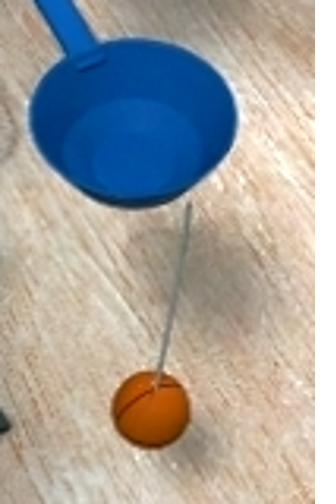

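Call:
wait(
  seconds=2,
)

Call:
execute_actions(
  actions=[
    [[0,0,0,0,0,0,1,0.9,0.9,0.9,0.8,0.8,-0.2,-0.85,0,0,0,0,0,0,-1,-1,-1,-1,-1,-1,0,-0.8],[0,0,0,0,0,0,1,0.9,0.9,0.9,0.8,0.8,-0.2,-0.85,0,0,0,0,0,0,-1,-1,-1,-1,-1,-1,0,-0.8],[0,0,0,0,0,0,1,0.9,0.9,0.9,0.8,0.8,-0.2,-0.85,0,0,0,0,0,0,-1,-1,-1,-1,-1,-1,0,-0.8],[0,0,0,0,0,0,1,0.9,0.9,0.9,0.8,0.8,-0.2,-0.85,0,0,0,0,0,0,-1,-1,-1,-1,-1,-1,0,-0.8],[0,0,0,0,0,0,1,0.9,0.9,0.9,0.8,0.8,-0.2,-0.85,0,0,0,0,0,0,-1,-1,-1,-1,-1,-1,0,-0.8],[0,0,0,0,0,0,1,0.9,0.9,0.9,0.8,0.8,-0.2,-0.85,0,0,0,0,0,0,-1,-1,-1,-1,-1,-1,0,-0.8],[0,0,0,0,0,0,1,0.9,0.9,0.9,0.8,0.8,-0.2,-0.85,0,0,0,0,0,0,-1,-1,-1,-1,-1,-1,0,-0.8],[0,0,0,0,0,0,1,0.9,0.9,0.9,0.8,0.8,-0.2,-0.85,0,0,0,0,0,0,-1,-1,-1,-1,-1,-1,0,-0.8],[0,0,0,0,0,0,1,0.9,0.9,0.9,0.8,0.8,-0.2,-0.85,0,0,0,0,0,0,-1,-1,-1,-1,-1,-1,0,-0.8],[0.016,-0.0005,0,0,0,0,1,0.9,0.9,0.9,0.8,0.8,-0.2,-0.85,0,0,0,0,0,0,-1,-1,-1,-1,-1,-1,0,-0.8],[0.035,-0.0011,0,0,0,0,1,0.9,0.9,0.9,0.8,0.8,-0.2,-0.85,0,0,0,0,0,0,-1,-1,-1,-1,-1,-1,0,-0.8],[0.0558,-0.0017,0,0,0,0,1,0.9,0.9,0.9,0.8,0.8,-0.2,-0.85,0,0,0,0,0,0,-1,-1,-1,-1,-1,-1,0,-0.8],[0.0773,-0.0024,0,0,0,0,1,0.9,0.9,0.9,0.8,0.8,-0.2,-0.85,0,0,0,0,0,0,-1,-1,-1,-1,-1,-1,0,-0.8],[0.0981,-0.003,0,0,0,0,1,0.9,0.9,0.9,0.8,0.8,-0.2,-0.85,0,0,0,0,0,0,-1,-1,-1,-1,-1,-1,0,-0.8],[0.1171,-0.0036,0,0,0,0,1,0.9,0.9,0.9,0.8,0.8,-0.2,-0.85,0,0,0,0,0,0,-1,-1,-1,-1,-1,-1,0,-0.8]],
    [[0.0161,-0.0005,0,0,0,0,1,0.9,0.9,0.9,0.8,0.8,-0.2,-0.85,0,0,0,0,0,0,-1,-1,-1,-1,-1,-1,0,-0.8],[0.0283,-0.0009,0,0,0,0,1,0.9,0.9,0.9,0.8,0.8,-0.2,-0.85,0,0,0,0,0,0,-1,-1,-1,-1,-1,-1,0,-0.8],[0.0359,-0.0011,0,0,0,0,1,0.9,0.9,0.9,0.8,0.8,-0.2,-0.85,0,0,0,0,0,0,-1,-1,-1,-1,-1,-1,0,-0.8],[0.0385,-0.0012,0,0,0,0,1,0.9,0.9,0.9,0.8,0.8,-0.2,-0.85,0,0,0,0,0,0,-1,-1,-1,-1,-1,-1,0,-0.8],[0.036,-0.0011,0,0,0,0,1,0.9,0.9,0.9,0.8,0.8,-0.2,-0.85,0,0,0,0,0,0,-1,-1,-1,-1,-1,-1,0,-0.8],[0.0284,-0.0009,0,0,0,0,1,0.9,0.9,0.9,0.8,0.8,-0.2,-0.85,0,0,0,0,0,0,-1,-1,-1,-1,-1,-1,0,-0.8],[0.0162,-0.0005,0,0,0,0,1,0.9,0.9,0.9,0.8,0.8,-0.2,-0.85,0,0,0,0,0,0,-1,-1,-1,-1,-1,-1,0,-0.8],[0.0002,0,0,0,0,0,1,0.9,0.9,0.9,0.8,0.8,-0.2,-0.85,0,0,0,0,0,0,-1,-1,-1,-1,-1,-1,0,-0.8],[-0.0188,0.0006,0,0,0,0,1,0.9,0.9,0.9,0.8,0.8,-0.2,-0.85,0,0,0,0,0,0,-1,-1,-1,-1,-1,-1,0,-0.8],[-0.0396,0.0012,0,0,0,0,1,0.9,0.9,0.9,0.8,0.8,-0.2,-0.85,0,0,0,0,0,0,-1,-1,-1,-1,-1,-1,0,-0.8],[-0.0611,0.0019,0,0,0,0,1,0.9,0.9,0.9,0.8,0.8,-0.2,-0.85,0,0,0,0,0,0,-1,-1,-1,-1,-1,-1,0,-0.8],[-0.0819,0.0025,0,0,0,0,1,0.9,0.9,0.9,0.8,0.8,-0.2,-0.85,0,0,0,0,0,0,-1,-1,-1,-1,-1,-1,0,-0.8],[-0.1009,0.0031,0,0,0,0,1,0.9,0.9,0.9,0.8,0.8,-0.2,-0.85,0,0,0,0,0,0,-1,-1,-1,-1,-1,-1,0,-0.8],[-0.117,0.0036,0,0,0,0,1,0.9,0.9,0.9,0.8,0.8,-0.2,-0.85,0,0,0,0,0,0,-1,-1,-1,-1,-1,-1,0,-0.8],[-0.1292,0.004,0,0,0,0,1,0.9,0.9,0.9,0.8,0.8,-0.2,-0.85,0,0,0,0,0,0,-1,-1,-1,-1,-1,-1,0,-0.8]],
    [[-0.0076,0.0002,0,0,0,0,1,0.9,0.9,0.9,0.8,0.8,-0.2,-0.85,0,0,0,0,0,0,-1,-1,-1,-1,-1,-1,0,-0.8],[-0.0102,0.0003,0,0,0,0,1,0.9,0.9,0.9,0.8,0.8,-0.2,-0.85,0,0,0,0,0,0,-1,-1,-1,-1,-1,-1,0,-0.8],[-0.0077,0.0002,0,0,0,0,1,0.9,0.9,0.9,0.8,0.8,-0.2,-0.85,0,0,0,0,0,0,-1,-1,-1,-1,-1,-1,0,-0.8],[-0.0001,0,0,0,0,0,1,0.9,0.9,0.9,0.8,0.8,-0.2,-0.85,0,0,0,0,0,0,-1,-1,-1,-1,-1,-1,0,-0.8],[0.0121,-0.0004,0,0,0,0,1,0.9,0.9,0.9,0.8,0.8,-0.2,-0.85,0,0,0,0,0,0,-1,-1,-1,-1,-1,-1,0,-0.8],[0.027,-0.0008,0,0,0,0,1,0.9,0.9,0.9,0.8,0.8,-0.2,-0.85,0,0,0,0,0,0,-1,-1,-1,-1,-1,-1,0,-0.8],[0.0447,-0.0014,0,0,0,0,1,0.9,0.9,0.9,0.8,0.8,-0.2,-0.85,0,0,0,0,0,0,-1,-1,-1,-1,-1,-1,0,-0.8],[0.0642,-0.002,0,0,0,0,1,0.9,0.9,0.9,0.8,0.8,-0.2,-0.85,0,0,0,0,0,0,-1,-1,-1,-1,-1,-1,0,-0.8],[0.0845,-0.0026,0,0,0,0,1,0.9,0.9,0.9,0.8,0.8,-0.2,-0.85,0,0,0,0,0,0,-1,-1,-1,-1,-1,-1,0,-0.8],[0.1045,-0.0032,0,0,0,0,1,0.9,0.9,0.9,0.8,0.8,-0.2,-0.85,0,0,0,0,0,0,-1,-1,-1,-1,-1,-1,0,-0.8],[0.1231,-0.0038,0,0,0,0,1,0.9,0.9,0.9,0.8,0.8,-0.2,-0.85,0,0,0,0,0,0,-1,-1,-1,-1,-1,-1,0,-0.8],[0.1393,-0.0043,0,0,0,0,1,0.9,0.9,0.9,0.8,0.8,-0.2,-0.85,0,0,0,0,0,0,-1,-1,-1,-1,-1,-1,0,-0.8],[0.1523,-0.0047,0,0,0,0,1,0.9,0.9,0.9,0.8,0.8,-0.2,-0.85,0,0,0,0,0,0,-1,-1,-1,-1,-1,-1,0,-0.8],[0.1612,-0.005,0,0,0,0,1,0.9,0.9,0.9,0.8,0.8,-0.2,-0.85,0,0,0,0,0,0,-1,-1,-1,-1,-1,-1,0,-0.8],[0.1658,-0.0051,0,0,0,0,1,0.9,0.9,0.9,0.8,0.8,-0.2,-0.85,0,0,0,0,0,0,-1,-1,-1,-1,-1,-1,0,-0.8]],
    [[-0.0002,0,0,0,0,0,1,0.9,0.9,0.9,0.8,0.8,-0.2,-0.85,0,0,0,0,0,0,-1,-1,-1,-1,-1,-1,0,-0.8],[-0.005,0.0002,0,0,0,0,1,0.9,0.9,0.9,0.8,0.8,-0.2,-0.85,0,0,0,0,0,0,-1,-1,-1,-1,-1,-1,0,-0.8],[-0.0143,0.0004,0,0,0,0,1,0.9,0.9,0.9,0.8,0.8,-0.2,-0.85,0,0,0,0,0,0,-1,-1,-1,-1,-1,-1,0,-0.8],[-0.0274,0.0008,0,0,0,0,1,0.9,0.9,0.9,0.8,0.8,-0.2,-0.85,0,0,0,0,0,0,-1,-1,-1,-1,-1,-1,0,-0.8],[-0.0438,0.0014,0,0,0,0,1,0.9,0.9,0.9,0.8,0.8,-0.2,-0.85,0,0,0,0,0,0,-1,-1,-1,-1,-1,-1,0,-0.8],[-0.0626,0.0019,0,0,0,0,1,0.9,0.9,0.9,0.8,0.8,-0.2,-0.85,0,0,0,0,0,0,-1,-1,-1,-1,-1,-1,0,-0.8],[-0.0826,0.0026,0,0,0,0,1,0.9,0.9,0.9,0.8,0.8,-0.2,-0.85,0,0,0,0,0,0,-1,-1,-1,-1,-1,-1,0,-0.8],[-0.1029,0.0032,0,0,0,0,1,0.9,0.9,0.9,0.8,0.8,-0.2,-0.85,0,0,0,0,0,0,-1,-1,-1,-1,-1,-1,0,-0.8],[-0.1223,0.0038,0,0,0,0,1,0.9,0.9,0.9,0.8,0.8,-0.2,-0.85,0,0,0,0,0,0,-1,-1,-1,-1,-1,-1,0,-0.8],[-0.1398,0.0043,0,0,0,0,1,0.9,0.9,0.9,0.8,0.8,-0.2,-0.85,0,0,0,0,0,0,-1,-1,-1,-1,-1,-1,0,-0.8],[-0.1545,0.0048,0,0,0,0,1,0.9,0.9,0.9,0.8,0.8,-0.2,-0.85,0,0,0,0,0,0,-1,-1,-1,-1,-1,-1,0,-0.8],[-0.1656,0.0051,0,0,0,0,1,0.9,0.9,0.9,0.8,0.8,-0.2,-0.85,0,0,0,0,0,0,-1,-1,-1,-1,-1,-1,0,-0.8],[-0.1724,0.0053,0,0,0,0,1,0.9,0.9,0.9,0.8,0.8,-0.2,-0.85,0,0,0,0,0,0,-1,-1,-1,-1,-1,-1,0,-0.8],[-0.1746,0.0054,0,0,0,0,1,0.9,0.9,0.9,0.8,0.8,-0.2,-0.85,0,0,0,0,0,0,-1,-1,-1,-1,-1,-1,0,-0.8],[-0.1721,0.0053,0,0,0,0,1,0.9,0.9,0.9,0.8,0.8,-0.2,-0.85,0,0,0,0,0,0,-1,-1,-1,-1,-1,-1,0,-0.8]],
    [[0.0071,-0.0002,0,0,0,0,1,0.9,0.9,0.9,0.8,0.8,-0.2,-0.85,0,0,0,0,0,0,-1,-1,-1,-1,-1,-1,0,-0.8],[0.0184,-0.0006,0,0,0,0,1,0.9,0.9,0.9,0.8,0.8,-0.2,-0.85,0,0,0,0,0,0,-1,-1,-1,-1,-1,-1,0,-0.8]],
    [[0,0,0,0,0,0,1,0.9,0.9,0.9,0.8,0.8,-0.2,-0.85,0,0,0,0,0,0,-1,-1,-1,-1,-1,-1,0,-0.8],[0,0,0,0,0,0,1,0.9,0.9,0.9,0.8,0.8,-0.2,-0.85,0,0,0,0,0,0,-1,-1,-1,-1,-1,-1,0,-0.8],[-0.0012,0,0,0,0,0.0007,1,0.9,0.9,0.9,0.8,0.8,-0.2,-0.85,0,0,0,0,0,0,-1,-1,-1,-1,-1,-1,0,-0.8],[-0.0077,0.0002,0,0,0,0.0044,1,0.9,0.9,0.9,0.8,0.8,-0.2,-0.85,0,0,0,0,0,0,-1,-1,-1,-1,-1,-1,0,-0.8],[-0.0169,0.0005,0,0,0,0.0096,1,0.9,0.9,0.9,0.8,0.8,-0.2,-0.85,0,0,0,0,0,0,-1,-1,-1,-1,-1,-1,0,-0.8],[-0.0279,0.0009,0,0,0,0.0159,1,0.9,0.9,0.9,0.8,0.8,-0.2,-0.85,0,0,0,0,0,0,-1,-1,-1,-1,-1,-1,0,-0.8],[-0.0406,0.0013,0,0,0,0.0231,1,0.9,0.9,0.9,0.8,0.8,-0.2,-0.85,0,0,0,0,0,0,-1,-1,-1,-1,-1,-1,0,-0.8],[-0.0551,0.0017,0,0,0,0.0314,1,0.9,0.9,0.9,0.8,0.8,-0.2,-0.85,0,0,0,0,0,0,-1,-1,-1,-1,-1,-1,0,-0.8],[-0.0712,0.0022,0,0,0,0.0406,1,0.9,0.9,0.9,0.8,0.8,-0.2,-0.85,0,0,0,0,0,0,-1,-1,-1,-1,-1,-1,0,-0.8],[-0.0895,0.0028,0,0,0,0.051,1,0.9,0.9,0.9,0.8,0.8,-0.2,-0.85,0,0,0,0,0,0,-1,-1,-1,-1,-1,-1,0,-0.8],[-0.1041,0.0032,0,0,0,0.0594,1,0.9,0.9,0.9,0.8,0.8,-0.2,-0.85,0,0,0,0,0,0,-1,-1,-1,-1,-1,-1,0,-0.8],[-0.1084,0.0034,0,0,0,0.0619,1,0.9,0.9,0.9,0.8,0.8,-0.2,-0.85,0,0,0,0,0,0,-1,-1,-1,-1,-1,-1,0,-0.8],[-0.108,0.0034,0,0,0,0.0603,1,0.9,0.9,0.9,0.8,0.8,-0.2,-0.85,0,0,0,0,0,0,-1,-1,-1,-1,-1,-1,0,-0.8],[-0.108,0.0034,0,0,0,0.0549,1,0.9,0.9,0.9,0.8,0.8,-0.2,-0.85,0,0,0,0,0,0,-1,-1,-1,-1,-1,-1,0,-0.8],[-0.108,0.0034,0,0,0,0.0465,1,0.9,0.9,0.9,0.8,0.8,-0.2,-0.85,0,0,0,0,0,0,-1,-1,-1,-1,-1,-1,0,-0.8]],
    [[0,0,0,0,0,-0.012,1,0.9,0.9,0.9,0.8,0.8,-0.2,-0.85,0,0,0,0,0,0,-1,-1,-1,-1,-1,-1,0,-0.8],[0,0,0,0,0,-0.0275,1,0.9,0.9,0.9,0.8,0.8,-0.2,-0.85,0,0,0,0,0,0,-1,-1,-1,-1,-1,-1,0,-0.8],[0,0,0,0,0,-0.0461,1,0.9,0.9,0.9,0.8,0.8,-0.2,-0.85,0,0,0,0,0,0,-1,-1,-1,-1,-1,-1,0,-0.8],[0.0002,0.0061,0,0,0,-0.0683,1,0.9,0.9,0.9,0.8,0.8,-0.2,-0.85,0,0,0,0,0,0,-1,-1,-1,-1,-1,-1,0,-0.8],[0.0007,0.0217,0,0,0,-0.0938,1,0.9,0.9,0.9,0.8,0.8,-0.2,-0.85,0,0,0,0,0,0,-1,-1,-1,-1,-1,-1,0,-0.8],[0.0012,0.0382,0,0,0,-0.1228,1,0.9,0.9,0.9,0.8,0.8,-0.2,-0.85,0,0,0,0,0,0,-1,-1,-1,-1,-1,-1,0,-0.8],[0.0017,0.0537,0,0,0,-0.1538,1,0.9,0.9,0.9,0.8,0.8,-0.2,-0.85,0,0,0,0,0,0,-1,-1,-1,-1,-1,-1,0,-0.8],[0.0021,0.0671,0,0,0,-0.1807,1,0.9,0.9,0.9,0.8,0.8,-0.2,-0.85,0,0,0,0,0,0,-1,-1,-1,-1,-1,-1,0,-0.8],[0.0024,0.0777,0,0,0,-0.188,1,0.9,0.9,0.9,0.8,0.8,-0.2,-0.85,0,0,0,0,0,0,-1,-1,-1,-1,-1,-1,0,-0.8],[0.0026,0.0843,0,0,0,-0.172,1,0.9,0.9,0.9,0.8,0.8,-0.2,-0.85,0,0,0,0,0,0,-1,-1,-1,-1,-1,-1,0,-0.8],[0.0027,0.0862,0,0,0,-0.1474,1,0.9,0.9,0.9,0.8,0.8,-0.2,-0.85,0,0,0,0,0,0,-1,-1,-1,-1,-1,-1,0,-0.8],[0.0025,0.0824,0,0,0,-0.1168,1,0.9,0.9,0.9,0.8,0.8,-0.2,-0.85,0,0,0,0,0,0,-1,-1,-1,-1,-1,-1,0,-0.8],[0.0023,0.0736,0,0,0,-0.0973,1,0.9,0.9,0.9,0.8,0.8,-0.2,-0.85,0,0,0,0,0,0,-1,-1,-1,-1,-1,-1,0,-0.8],[0.0021,0.0683,0,0,0,-0.1069,1,0.9,0.9,0.9,0.8,0.8,-0.2,-0.85,0,0,0,0,0,0,-1,-1,-1,-1,-1,-1,0,-0.8],[0.0021,0.0683,0,0,0,-0.1193,1,0.9,0.9,0.9,0.8,0.8,-0.2,-0.85,0,0,0,0,0,0,-1,-1,-1,-1,-1,-1,0,-0.8]],
  ],
  cameras=["cam_high","cam_low"],
)

Call:
wait(
  seconds=0.1,
  cameras=["cam_high","cam_low"],
)

Call:
zoom_image(
  camera="cam_high",
  region=[470, 90, 650, 250],
)

Call:
wait(
  seconds=0.1,
  cameras=["cam_high","cam_low"],
)

Scene clock: 368.43 s.
left_arm: end_effector_position=(+0.4658, +0.3001, +0.4100) hand_measured=(+1.000, -0.408, +0.884, +0.432, +0.698, +0.590) hand_load_n=(+1.0, +10.5, +2.5, +8.5, +2.5, +2.5) hand_stopped_by=(target, force, force, force, force, force) hand_force_limit=-0.20 hand_speed=-0.85 end_effector_quat_wxyz=(-0.284, +0.677, -0.628, +0.259) | right_arm: end_effector_position=(+0.2063, -0.4992, +0.3548) hand_measured=(-1.000, -1.000, -1.000, -1.000, -1.000, -1.000) hand_load_n=(-0.5, +0.0, +0.0, +0.0, +0.0, +0.0) hand_stopped_by=(target, target, target, target, target, target) hand_force_limit=0.00 hand_speed=-0.80 end_effector_quat_wxyz=(+0.192, +0.331, +0.883, -0.274)
Joint positions: left_arm=[4.208 -1.934 -0.902 1.776 -0.939 3.962] | right_arm=[-1.653 -1.457 1.38 0.994 1.362 -2.435]
Joint torques (N m): left_arm=[8.29 21.19 31.86 -3.81 2.34 2.92] | right_arm=[4.78 -33.64 -18.35 0.53 0.65 -0.05]
Wrist force (N): left_arm=[0.5 1.7 3.1] | right_arm=[0.0 0.0 -0.5]
Wrist torque (N m): left_arm=[-0.15 0.31 -0.40] | right_arm=[0.02 0.01 0.03]
Wrist force, peak (N): left_arm=[0.9 1.9 3.5] | right_arm=[-0.1 0.1 -0.6]
Hand target: left_arm +0.4658, +0.3001, +0.4100; -0.284, +0.677, -0.628, +0.259 | right_arm +0.2063, -0.4992, +0.3548; +0.192, +0.331, +0.883, -0.274
Off the commanded pose: left_arm 0.000 m, 0 deg | right_arm 0.000 m, 0 deg.
earlier move: done
wait: 0.00 of 2 s (the move ended)

Scene clock: 372.53 s.
left_arm: end_effector_position=(+0.4022, +0.3429, +0.4101) hand_measured=(+1.000, -0.408, +0.884, +0.432, +0.698, +0.588) hand_load_n=(+0.5, +10.5, +1.5, +8.5, +2.5, +3.5) hand_stopped_by=(target, force, force, force, force, force) hand_force_limit=-0.20 hand_speed=-0.85 end_effector_quat_wxyz=(+0.255, -0.601, +0.700, -0.290) | right_arm: end_effector_position=(+0.2063, -0.4992, +0.3548) hand_measured=(-1.000, -1.000, -1.000, -1.000, -1.000, -1.000) hand_load_n=(+0.0, +0.0, +0.0, +0.0, +0.0, +0.0) hand_stopped_by=(target, target, target, target, target, target) hand_force_limit=0.00 hand_speed=-0.80 end_effector_quat_wxyz=(+0.192, +0.331, +0.883, -0.274)
Joint positions: left_arm=[4.389 -1.998 -0.891 1.501 -0.795 4.466] | right_arm=[-1.653 -1.457 1.38 0.994 1.362 -2.435]
Joint torques (N m): left_arm=[-9.33 24.5 31.96 -4.19 -0.02 3.27] | right_arm=[4.15 -33.78 -18.6 0.51 0.72 -0.01]
Wrist force (N): left_arm=[0.6 3.0 3.9] | right_arm=[-0.1 0.2 -0.3]
Wrist torque (N m): left_arm=[-0.21 0.48 -0.80] | right_arm=[0.03 0.03 0.02]
Wrist force, peak (N): left_arm=[1.5 5.2 6.5] | right_arm=[0.0 0.4 -0.6]
Hand target: left_arm +0.4022, +0.3431, +0.4100; +0.253, -0.601, +0.701, -0.290 | right_arm +0.2063, -0.4992, +0.3548; +0.192, +0.331, +0.883, -0.274
Off the commanded pose: left_arm 0.000 m, 0 deg | right_arm 0.000 m, 0 deg.
Step readings (end_effector_position of left_arm | right_arm):
0: (+0.4658, +0.3001, +0.4100) | (+0.2063, -0.4992, +0.3548)
1: (+0.4658, +0.3001, +0.4100) | (+0.2063, -0.4992, +0.3548)
2: (+0.4658, +0.3001, +0.4100) | (+0.2063, -0.4992, +0.3548)
4: (+0.4658, +0.3001, +0.4100) | (+0.2063, -0.4992, +0.3548)
8: (+0.4658, +0.3001, +0.4100) | (+0.2063, -0.4992, +0.3548)
15: (+0.4862, +0.2985, +0.4089) | (+0.2063, -0.4992, +0.3548)
16: (+0.4942, +0.2976, +0.4085) | (+0.2063, -0.4992, +0.3548)
17: (+0.5028, +0.2965, +0.4082) | (+0.2063, -0.4992, +0.3548)
19: (+0.5200, +0.2945, +0.4076) | (+0.2063, -0.4992, +0.3548)
23: (+0.5434, +0.2943, +0.4079) | (+0.2063, -0.4992, +0.3548)
30: (+0.5096, +0.2988, +0.4115) | (+0.2063, -0.4992, +0.3548)
31: (+0.5012, +0.2991, +0.4116) | (+0.2063, -0.4992, +0.3548)
32: (+0.4929, +0.2993, +0.4116) | (+0.2063, -0.4992, +0.3548)
34: (+0.4770, +0.2996, +0.4112) | (+0.2063, -0.4992, +0.3548)
38: (+0.4692, +0.2998, +0.4101) | (+0.2063, -0.4992, +0.3548)
45: (+0.5192, +0.2948, +0.4079) | (+0.2063, -0.4992, +0.3548)
46: (+0.5268, +0.2941, +0.4077) | (+0.2063, -0.4992, +0.3548)
47: (+0.5335, +0.2939, +0.4076) | (+0.2063, -0.4992, +0.3548)
49: (+0.5425, +0.2944, +0.4079) | (+0.2063, -0.4992, +0.3548)
53: (+0.5368, +0.2972, +0.4101) | (+0.2063, -0.4992, +0.3548)
60: (+0.4830, +0.2996, +0.4113) | (+0.2063, -0.4992, +0.3548)
61: (+0.4768, +0.2996, +0.4111) | (+0.2063, -0.4992, +0.3548)
62: (+0.4720, +0.2996, +0.4108) | (+0.2063, -0.4992, +0.3548)
64: (+0.4675, +0.2998, +0.4103) | (+0.2063, -0.4992, +0.3548)
68: (+0.4662, +0.3000, +0.4101) | (+0.2063, -0.4992, +0.3548)
75: (+0.4658, +0.3001, +0.4100) | (+0.2063, -0.4992, +0.3548)
76: (+0.4658, +0.3001, +0.4100) | (+0.2063, -0.4992, +0.3548)
77: (+0.4658, +0.3001, +0.4100) | (+0.2063, -0.4992, +0.3548)
79: (+0.4657, +0.3001, +0.4100) | (+0.2063, -0.4992, +0.3548)
83: (+0.4591, +0.3006, +0.4102) | (+0.2063, -0.4992, +0.3548)
90: (+0.4187, +0.3019, +0.4097) | (+0.2063, -0.4992, +0.3548)
91: (+0.4146, +0.3018, +0.4096) | (+0.2063, -0.4992, +0.3548)
92: (+0.4115, +0.3020, +0.4096) | (+0.2063, -0.4992, +0.3548)
94: (+0.4069, +0.3022, +0.4100) | (+0.2063, -0.4992, +0.3548)
98: (+0.4041, +0.3101, +0.4114) | (+0.2063, -0.4992, +0.3548)
105: (+0.4031, +0.3452, +0.4099) | (+0.2063, -0.4992, +0.3548)
Images, in order (width x height): cam_high 896x504, cam_low 896x504.

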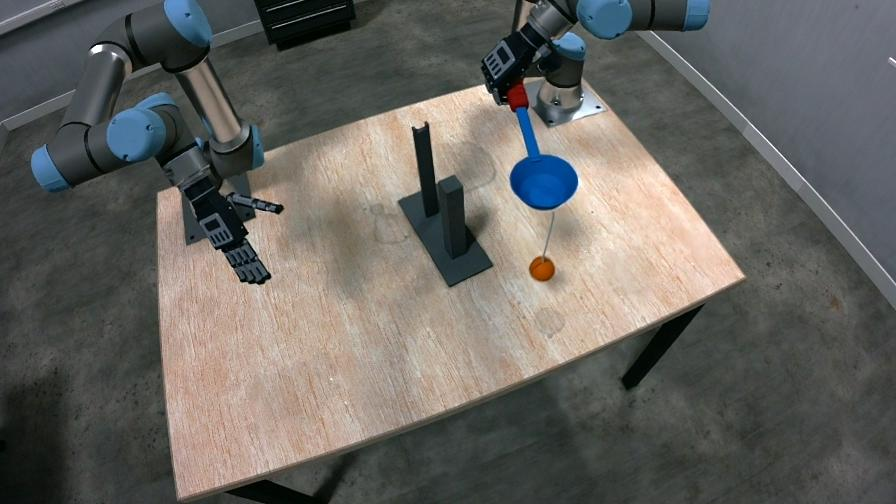

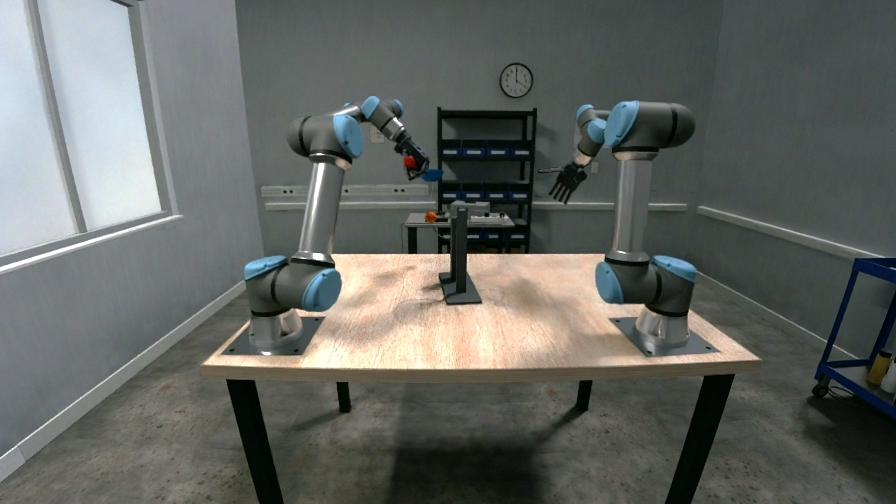

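Scene clock: 372.63 s.
left_arm: end_effector_position=(+0.4022, +0.3429, +0.4101) hand_measured=(+1.000, -0.408, +0.884, +0.432, +0.698, +0.590) hand_load_n=(+0.5, +10.5, +1.5, +9.0, +2.5, +3.5) hand_stopped_by=(target, force, force, force, force, force) hand_force_limit=-0.20 hand_speed=-0.85 end_effector_quat_wxyz=(+0.255, -0.601, +0.700, -0.290) | right_arm: end_effector_position=(+0.2063, -0.4992, +0.3548) hand_measured=(-1.000, -1.000, -1.000, -1.000, -1.000, -1.000) hand_load_n=(+0.0, +0.0, +0.0, +0.0, +0.0, +0.0) hand_stopped_by=(target, target, target, target, target, target) hand_force_limit=0.00 hand_speed=-0.80 end_effector_quat_wxyz=(+0.192, +0.331, +0.883, -0.274)
Joint positions: left_arm=[4.389 -1.998 -0.891 1.501 -0.795 4.466] | right_arm=[-1.653 -1.457 1.38 0.994 1.362 -2.435]
Joint torques (N m): left_arm=[-9.19 24.65 31.13 -4.31 -0.11 2.91] | right_arm=[4.38 -33.54 -17.81 0.55 0.83 -0.08]
Wrist force (N): left_arm=[1.0 2.4 3.8] | right_arm=[-0.1 0.2 -0.4]
Wrist torque (N m): left_arm=[-0.21 0.44 -0.63] | right_arm=[0.02 0.02 0.03]
Wrist force, peak (N): left_arm=[1.0 2.4 3.8] | right_arm=[0.0 0.0 -0.5]
Hand target: left_arm +0.4022, +0.3431, +0.4100; +0.253, -0.601, +0.701, -0.290 | right_arm +0.2063, -0.4992, +0.3548; +0.192, +0.331, +0.883, -0.274
Off the commanded pose: left_arm 0.000 m, 0 deg | right_arm 0.000 m, 0 deg.
wait: 0.10 s; no rest
Images, in order (width x height): cam_high 896x504, cam_low 896x504.

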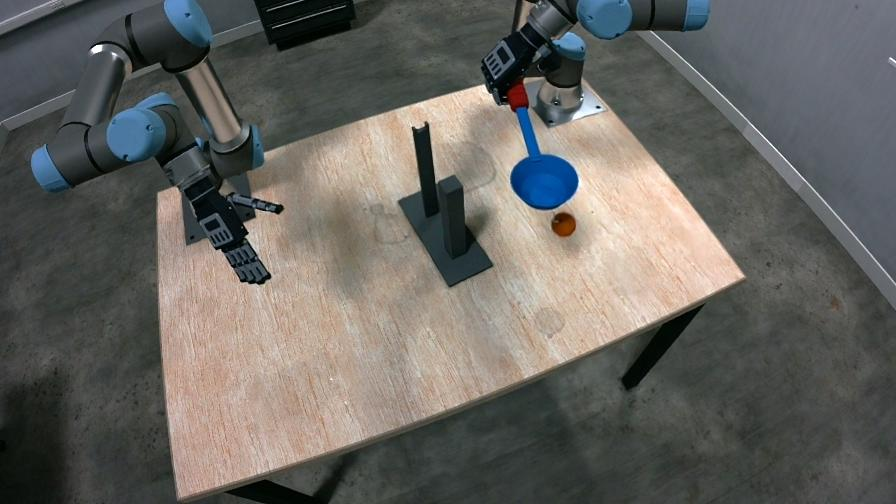

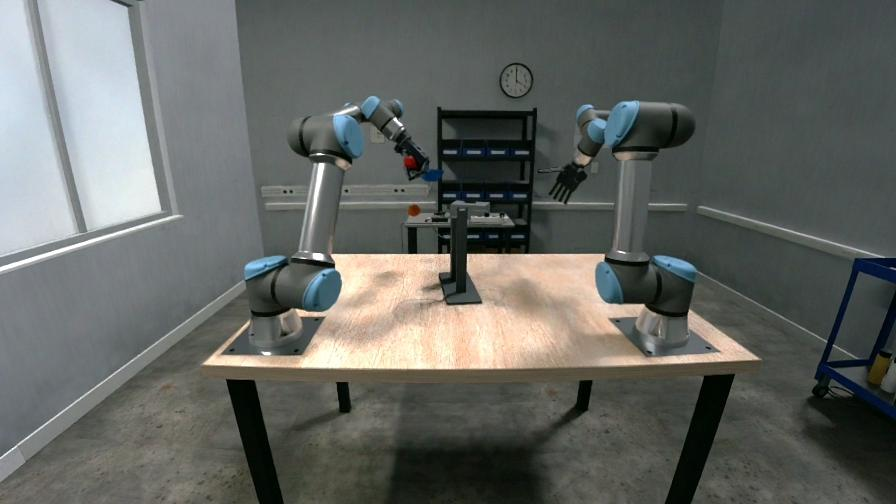

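Scaled by 2.800.

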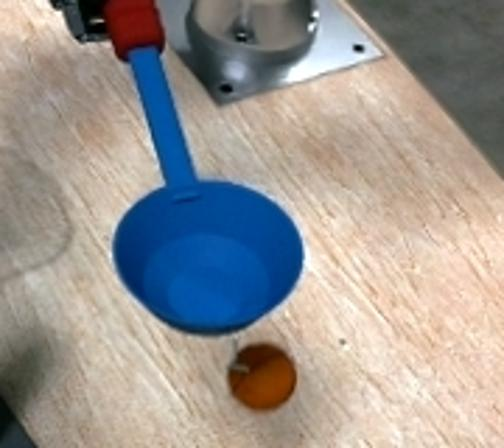

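Scene clock: 372.73 s.
left_arm: end_effector_position=(+0.4022, +0.3430, +0.4101) hand_measured=(+1.000, -0.408, +0.884, +0.432, +0.698, +0.588) hand_load_n=(+0.5, +10.5, +2.0, +8.5, +1.5, +2.0) hand_stopped_by=(target, force, force, force, force, force) hand_force_limit=-0.20 hand_speed=-0.85 end_effector_quat_wxyz=(+0.255, -0.601, +0.700, -0.290) | right_arm: end_effector_position=(+0.2063, -0.4992, +0.3548) hand_measured=(-1.000, -1.000, -1.000, -1.000, -1.000, -1.000) hand_load_n=(-0.5, +0.0, +0.0, +0.0, +0.0, +0.0) hand_stopped_by=(target, target, target, target, target, target) hand_force_limit=0.00 hand_speed=-0.80 end_effector_quat_wxyz=(+0.192, +0.331, +0.883, -0.274)
Joint positions: left_arm=[4.389 -1.998 -0.891 1.501 -0.795 4.466] | right_arm=[-1.653 -1.457 1.38 0.994 1.362 -2.435]
Joint torques (N m): left_arm=[-9.17 22.98 30.78 -4.53 -0.1 2.82] | right_arm=[4.67 -33.14 -18.46 0.54 0.69 -0.06]
Wrist force (N): left_arm=[0.5 1.9 3.0] | right_arm=[-0.1 0.2 -0.5]
Wrist torque (N m): left_arm=[-0.21 0.25 -0.51] | right_arm=[0.03 0.02 0.03]
Wrist force, peak (N): left_arm=[0.5 1.9 3.0] | right_arm=[-0.1 0.2 -0.5]
Hand target: left_arm +0.4022, +0.3431, +0.4100; +0.253, -0.601, +0.701, -0.290 | right_arm +0.2063, -0.4992, +0.3548; +0.192, +0.331, +0.883, -0.274
Off the commanded pose: left_arm 0.000 m, 0 deg | right_arm 0.000 m, 0 deg.
wait: 0.10 s; no rest
Images, in order (width x height): cam_high 896x504, cam_low 896x504.

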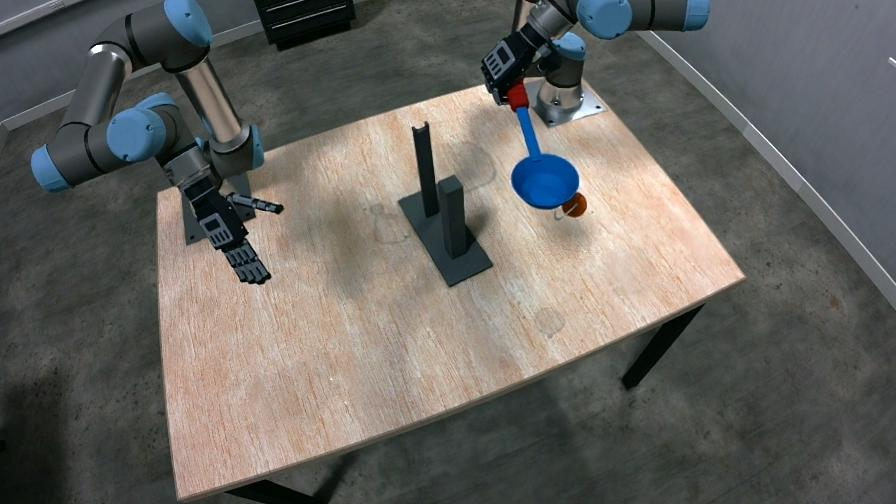

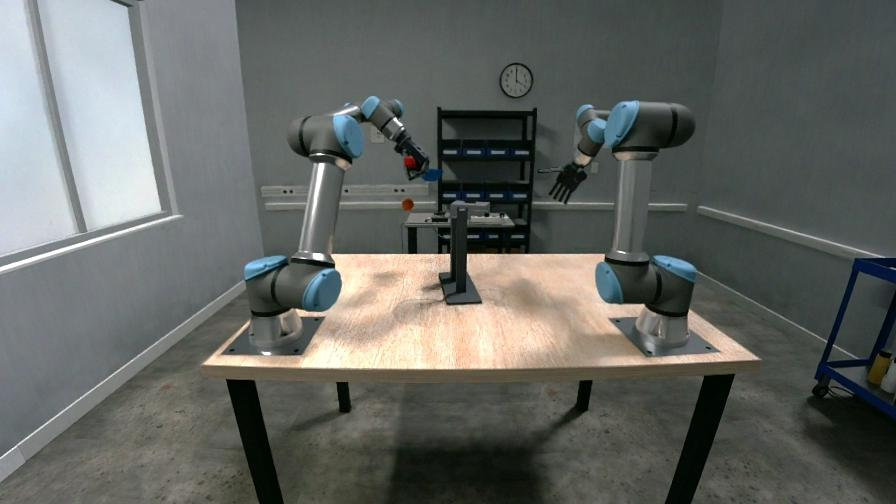

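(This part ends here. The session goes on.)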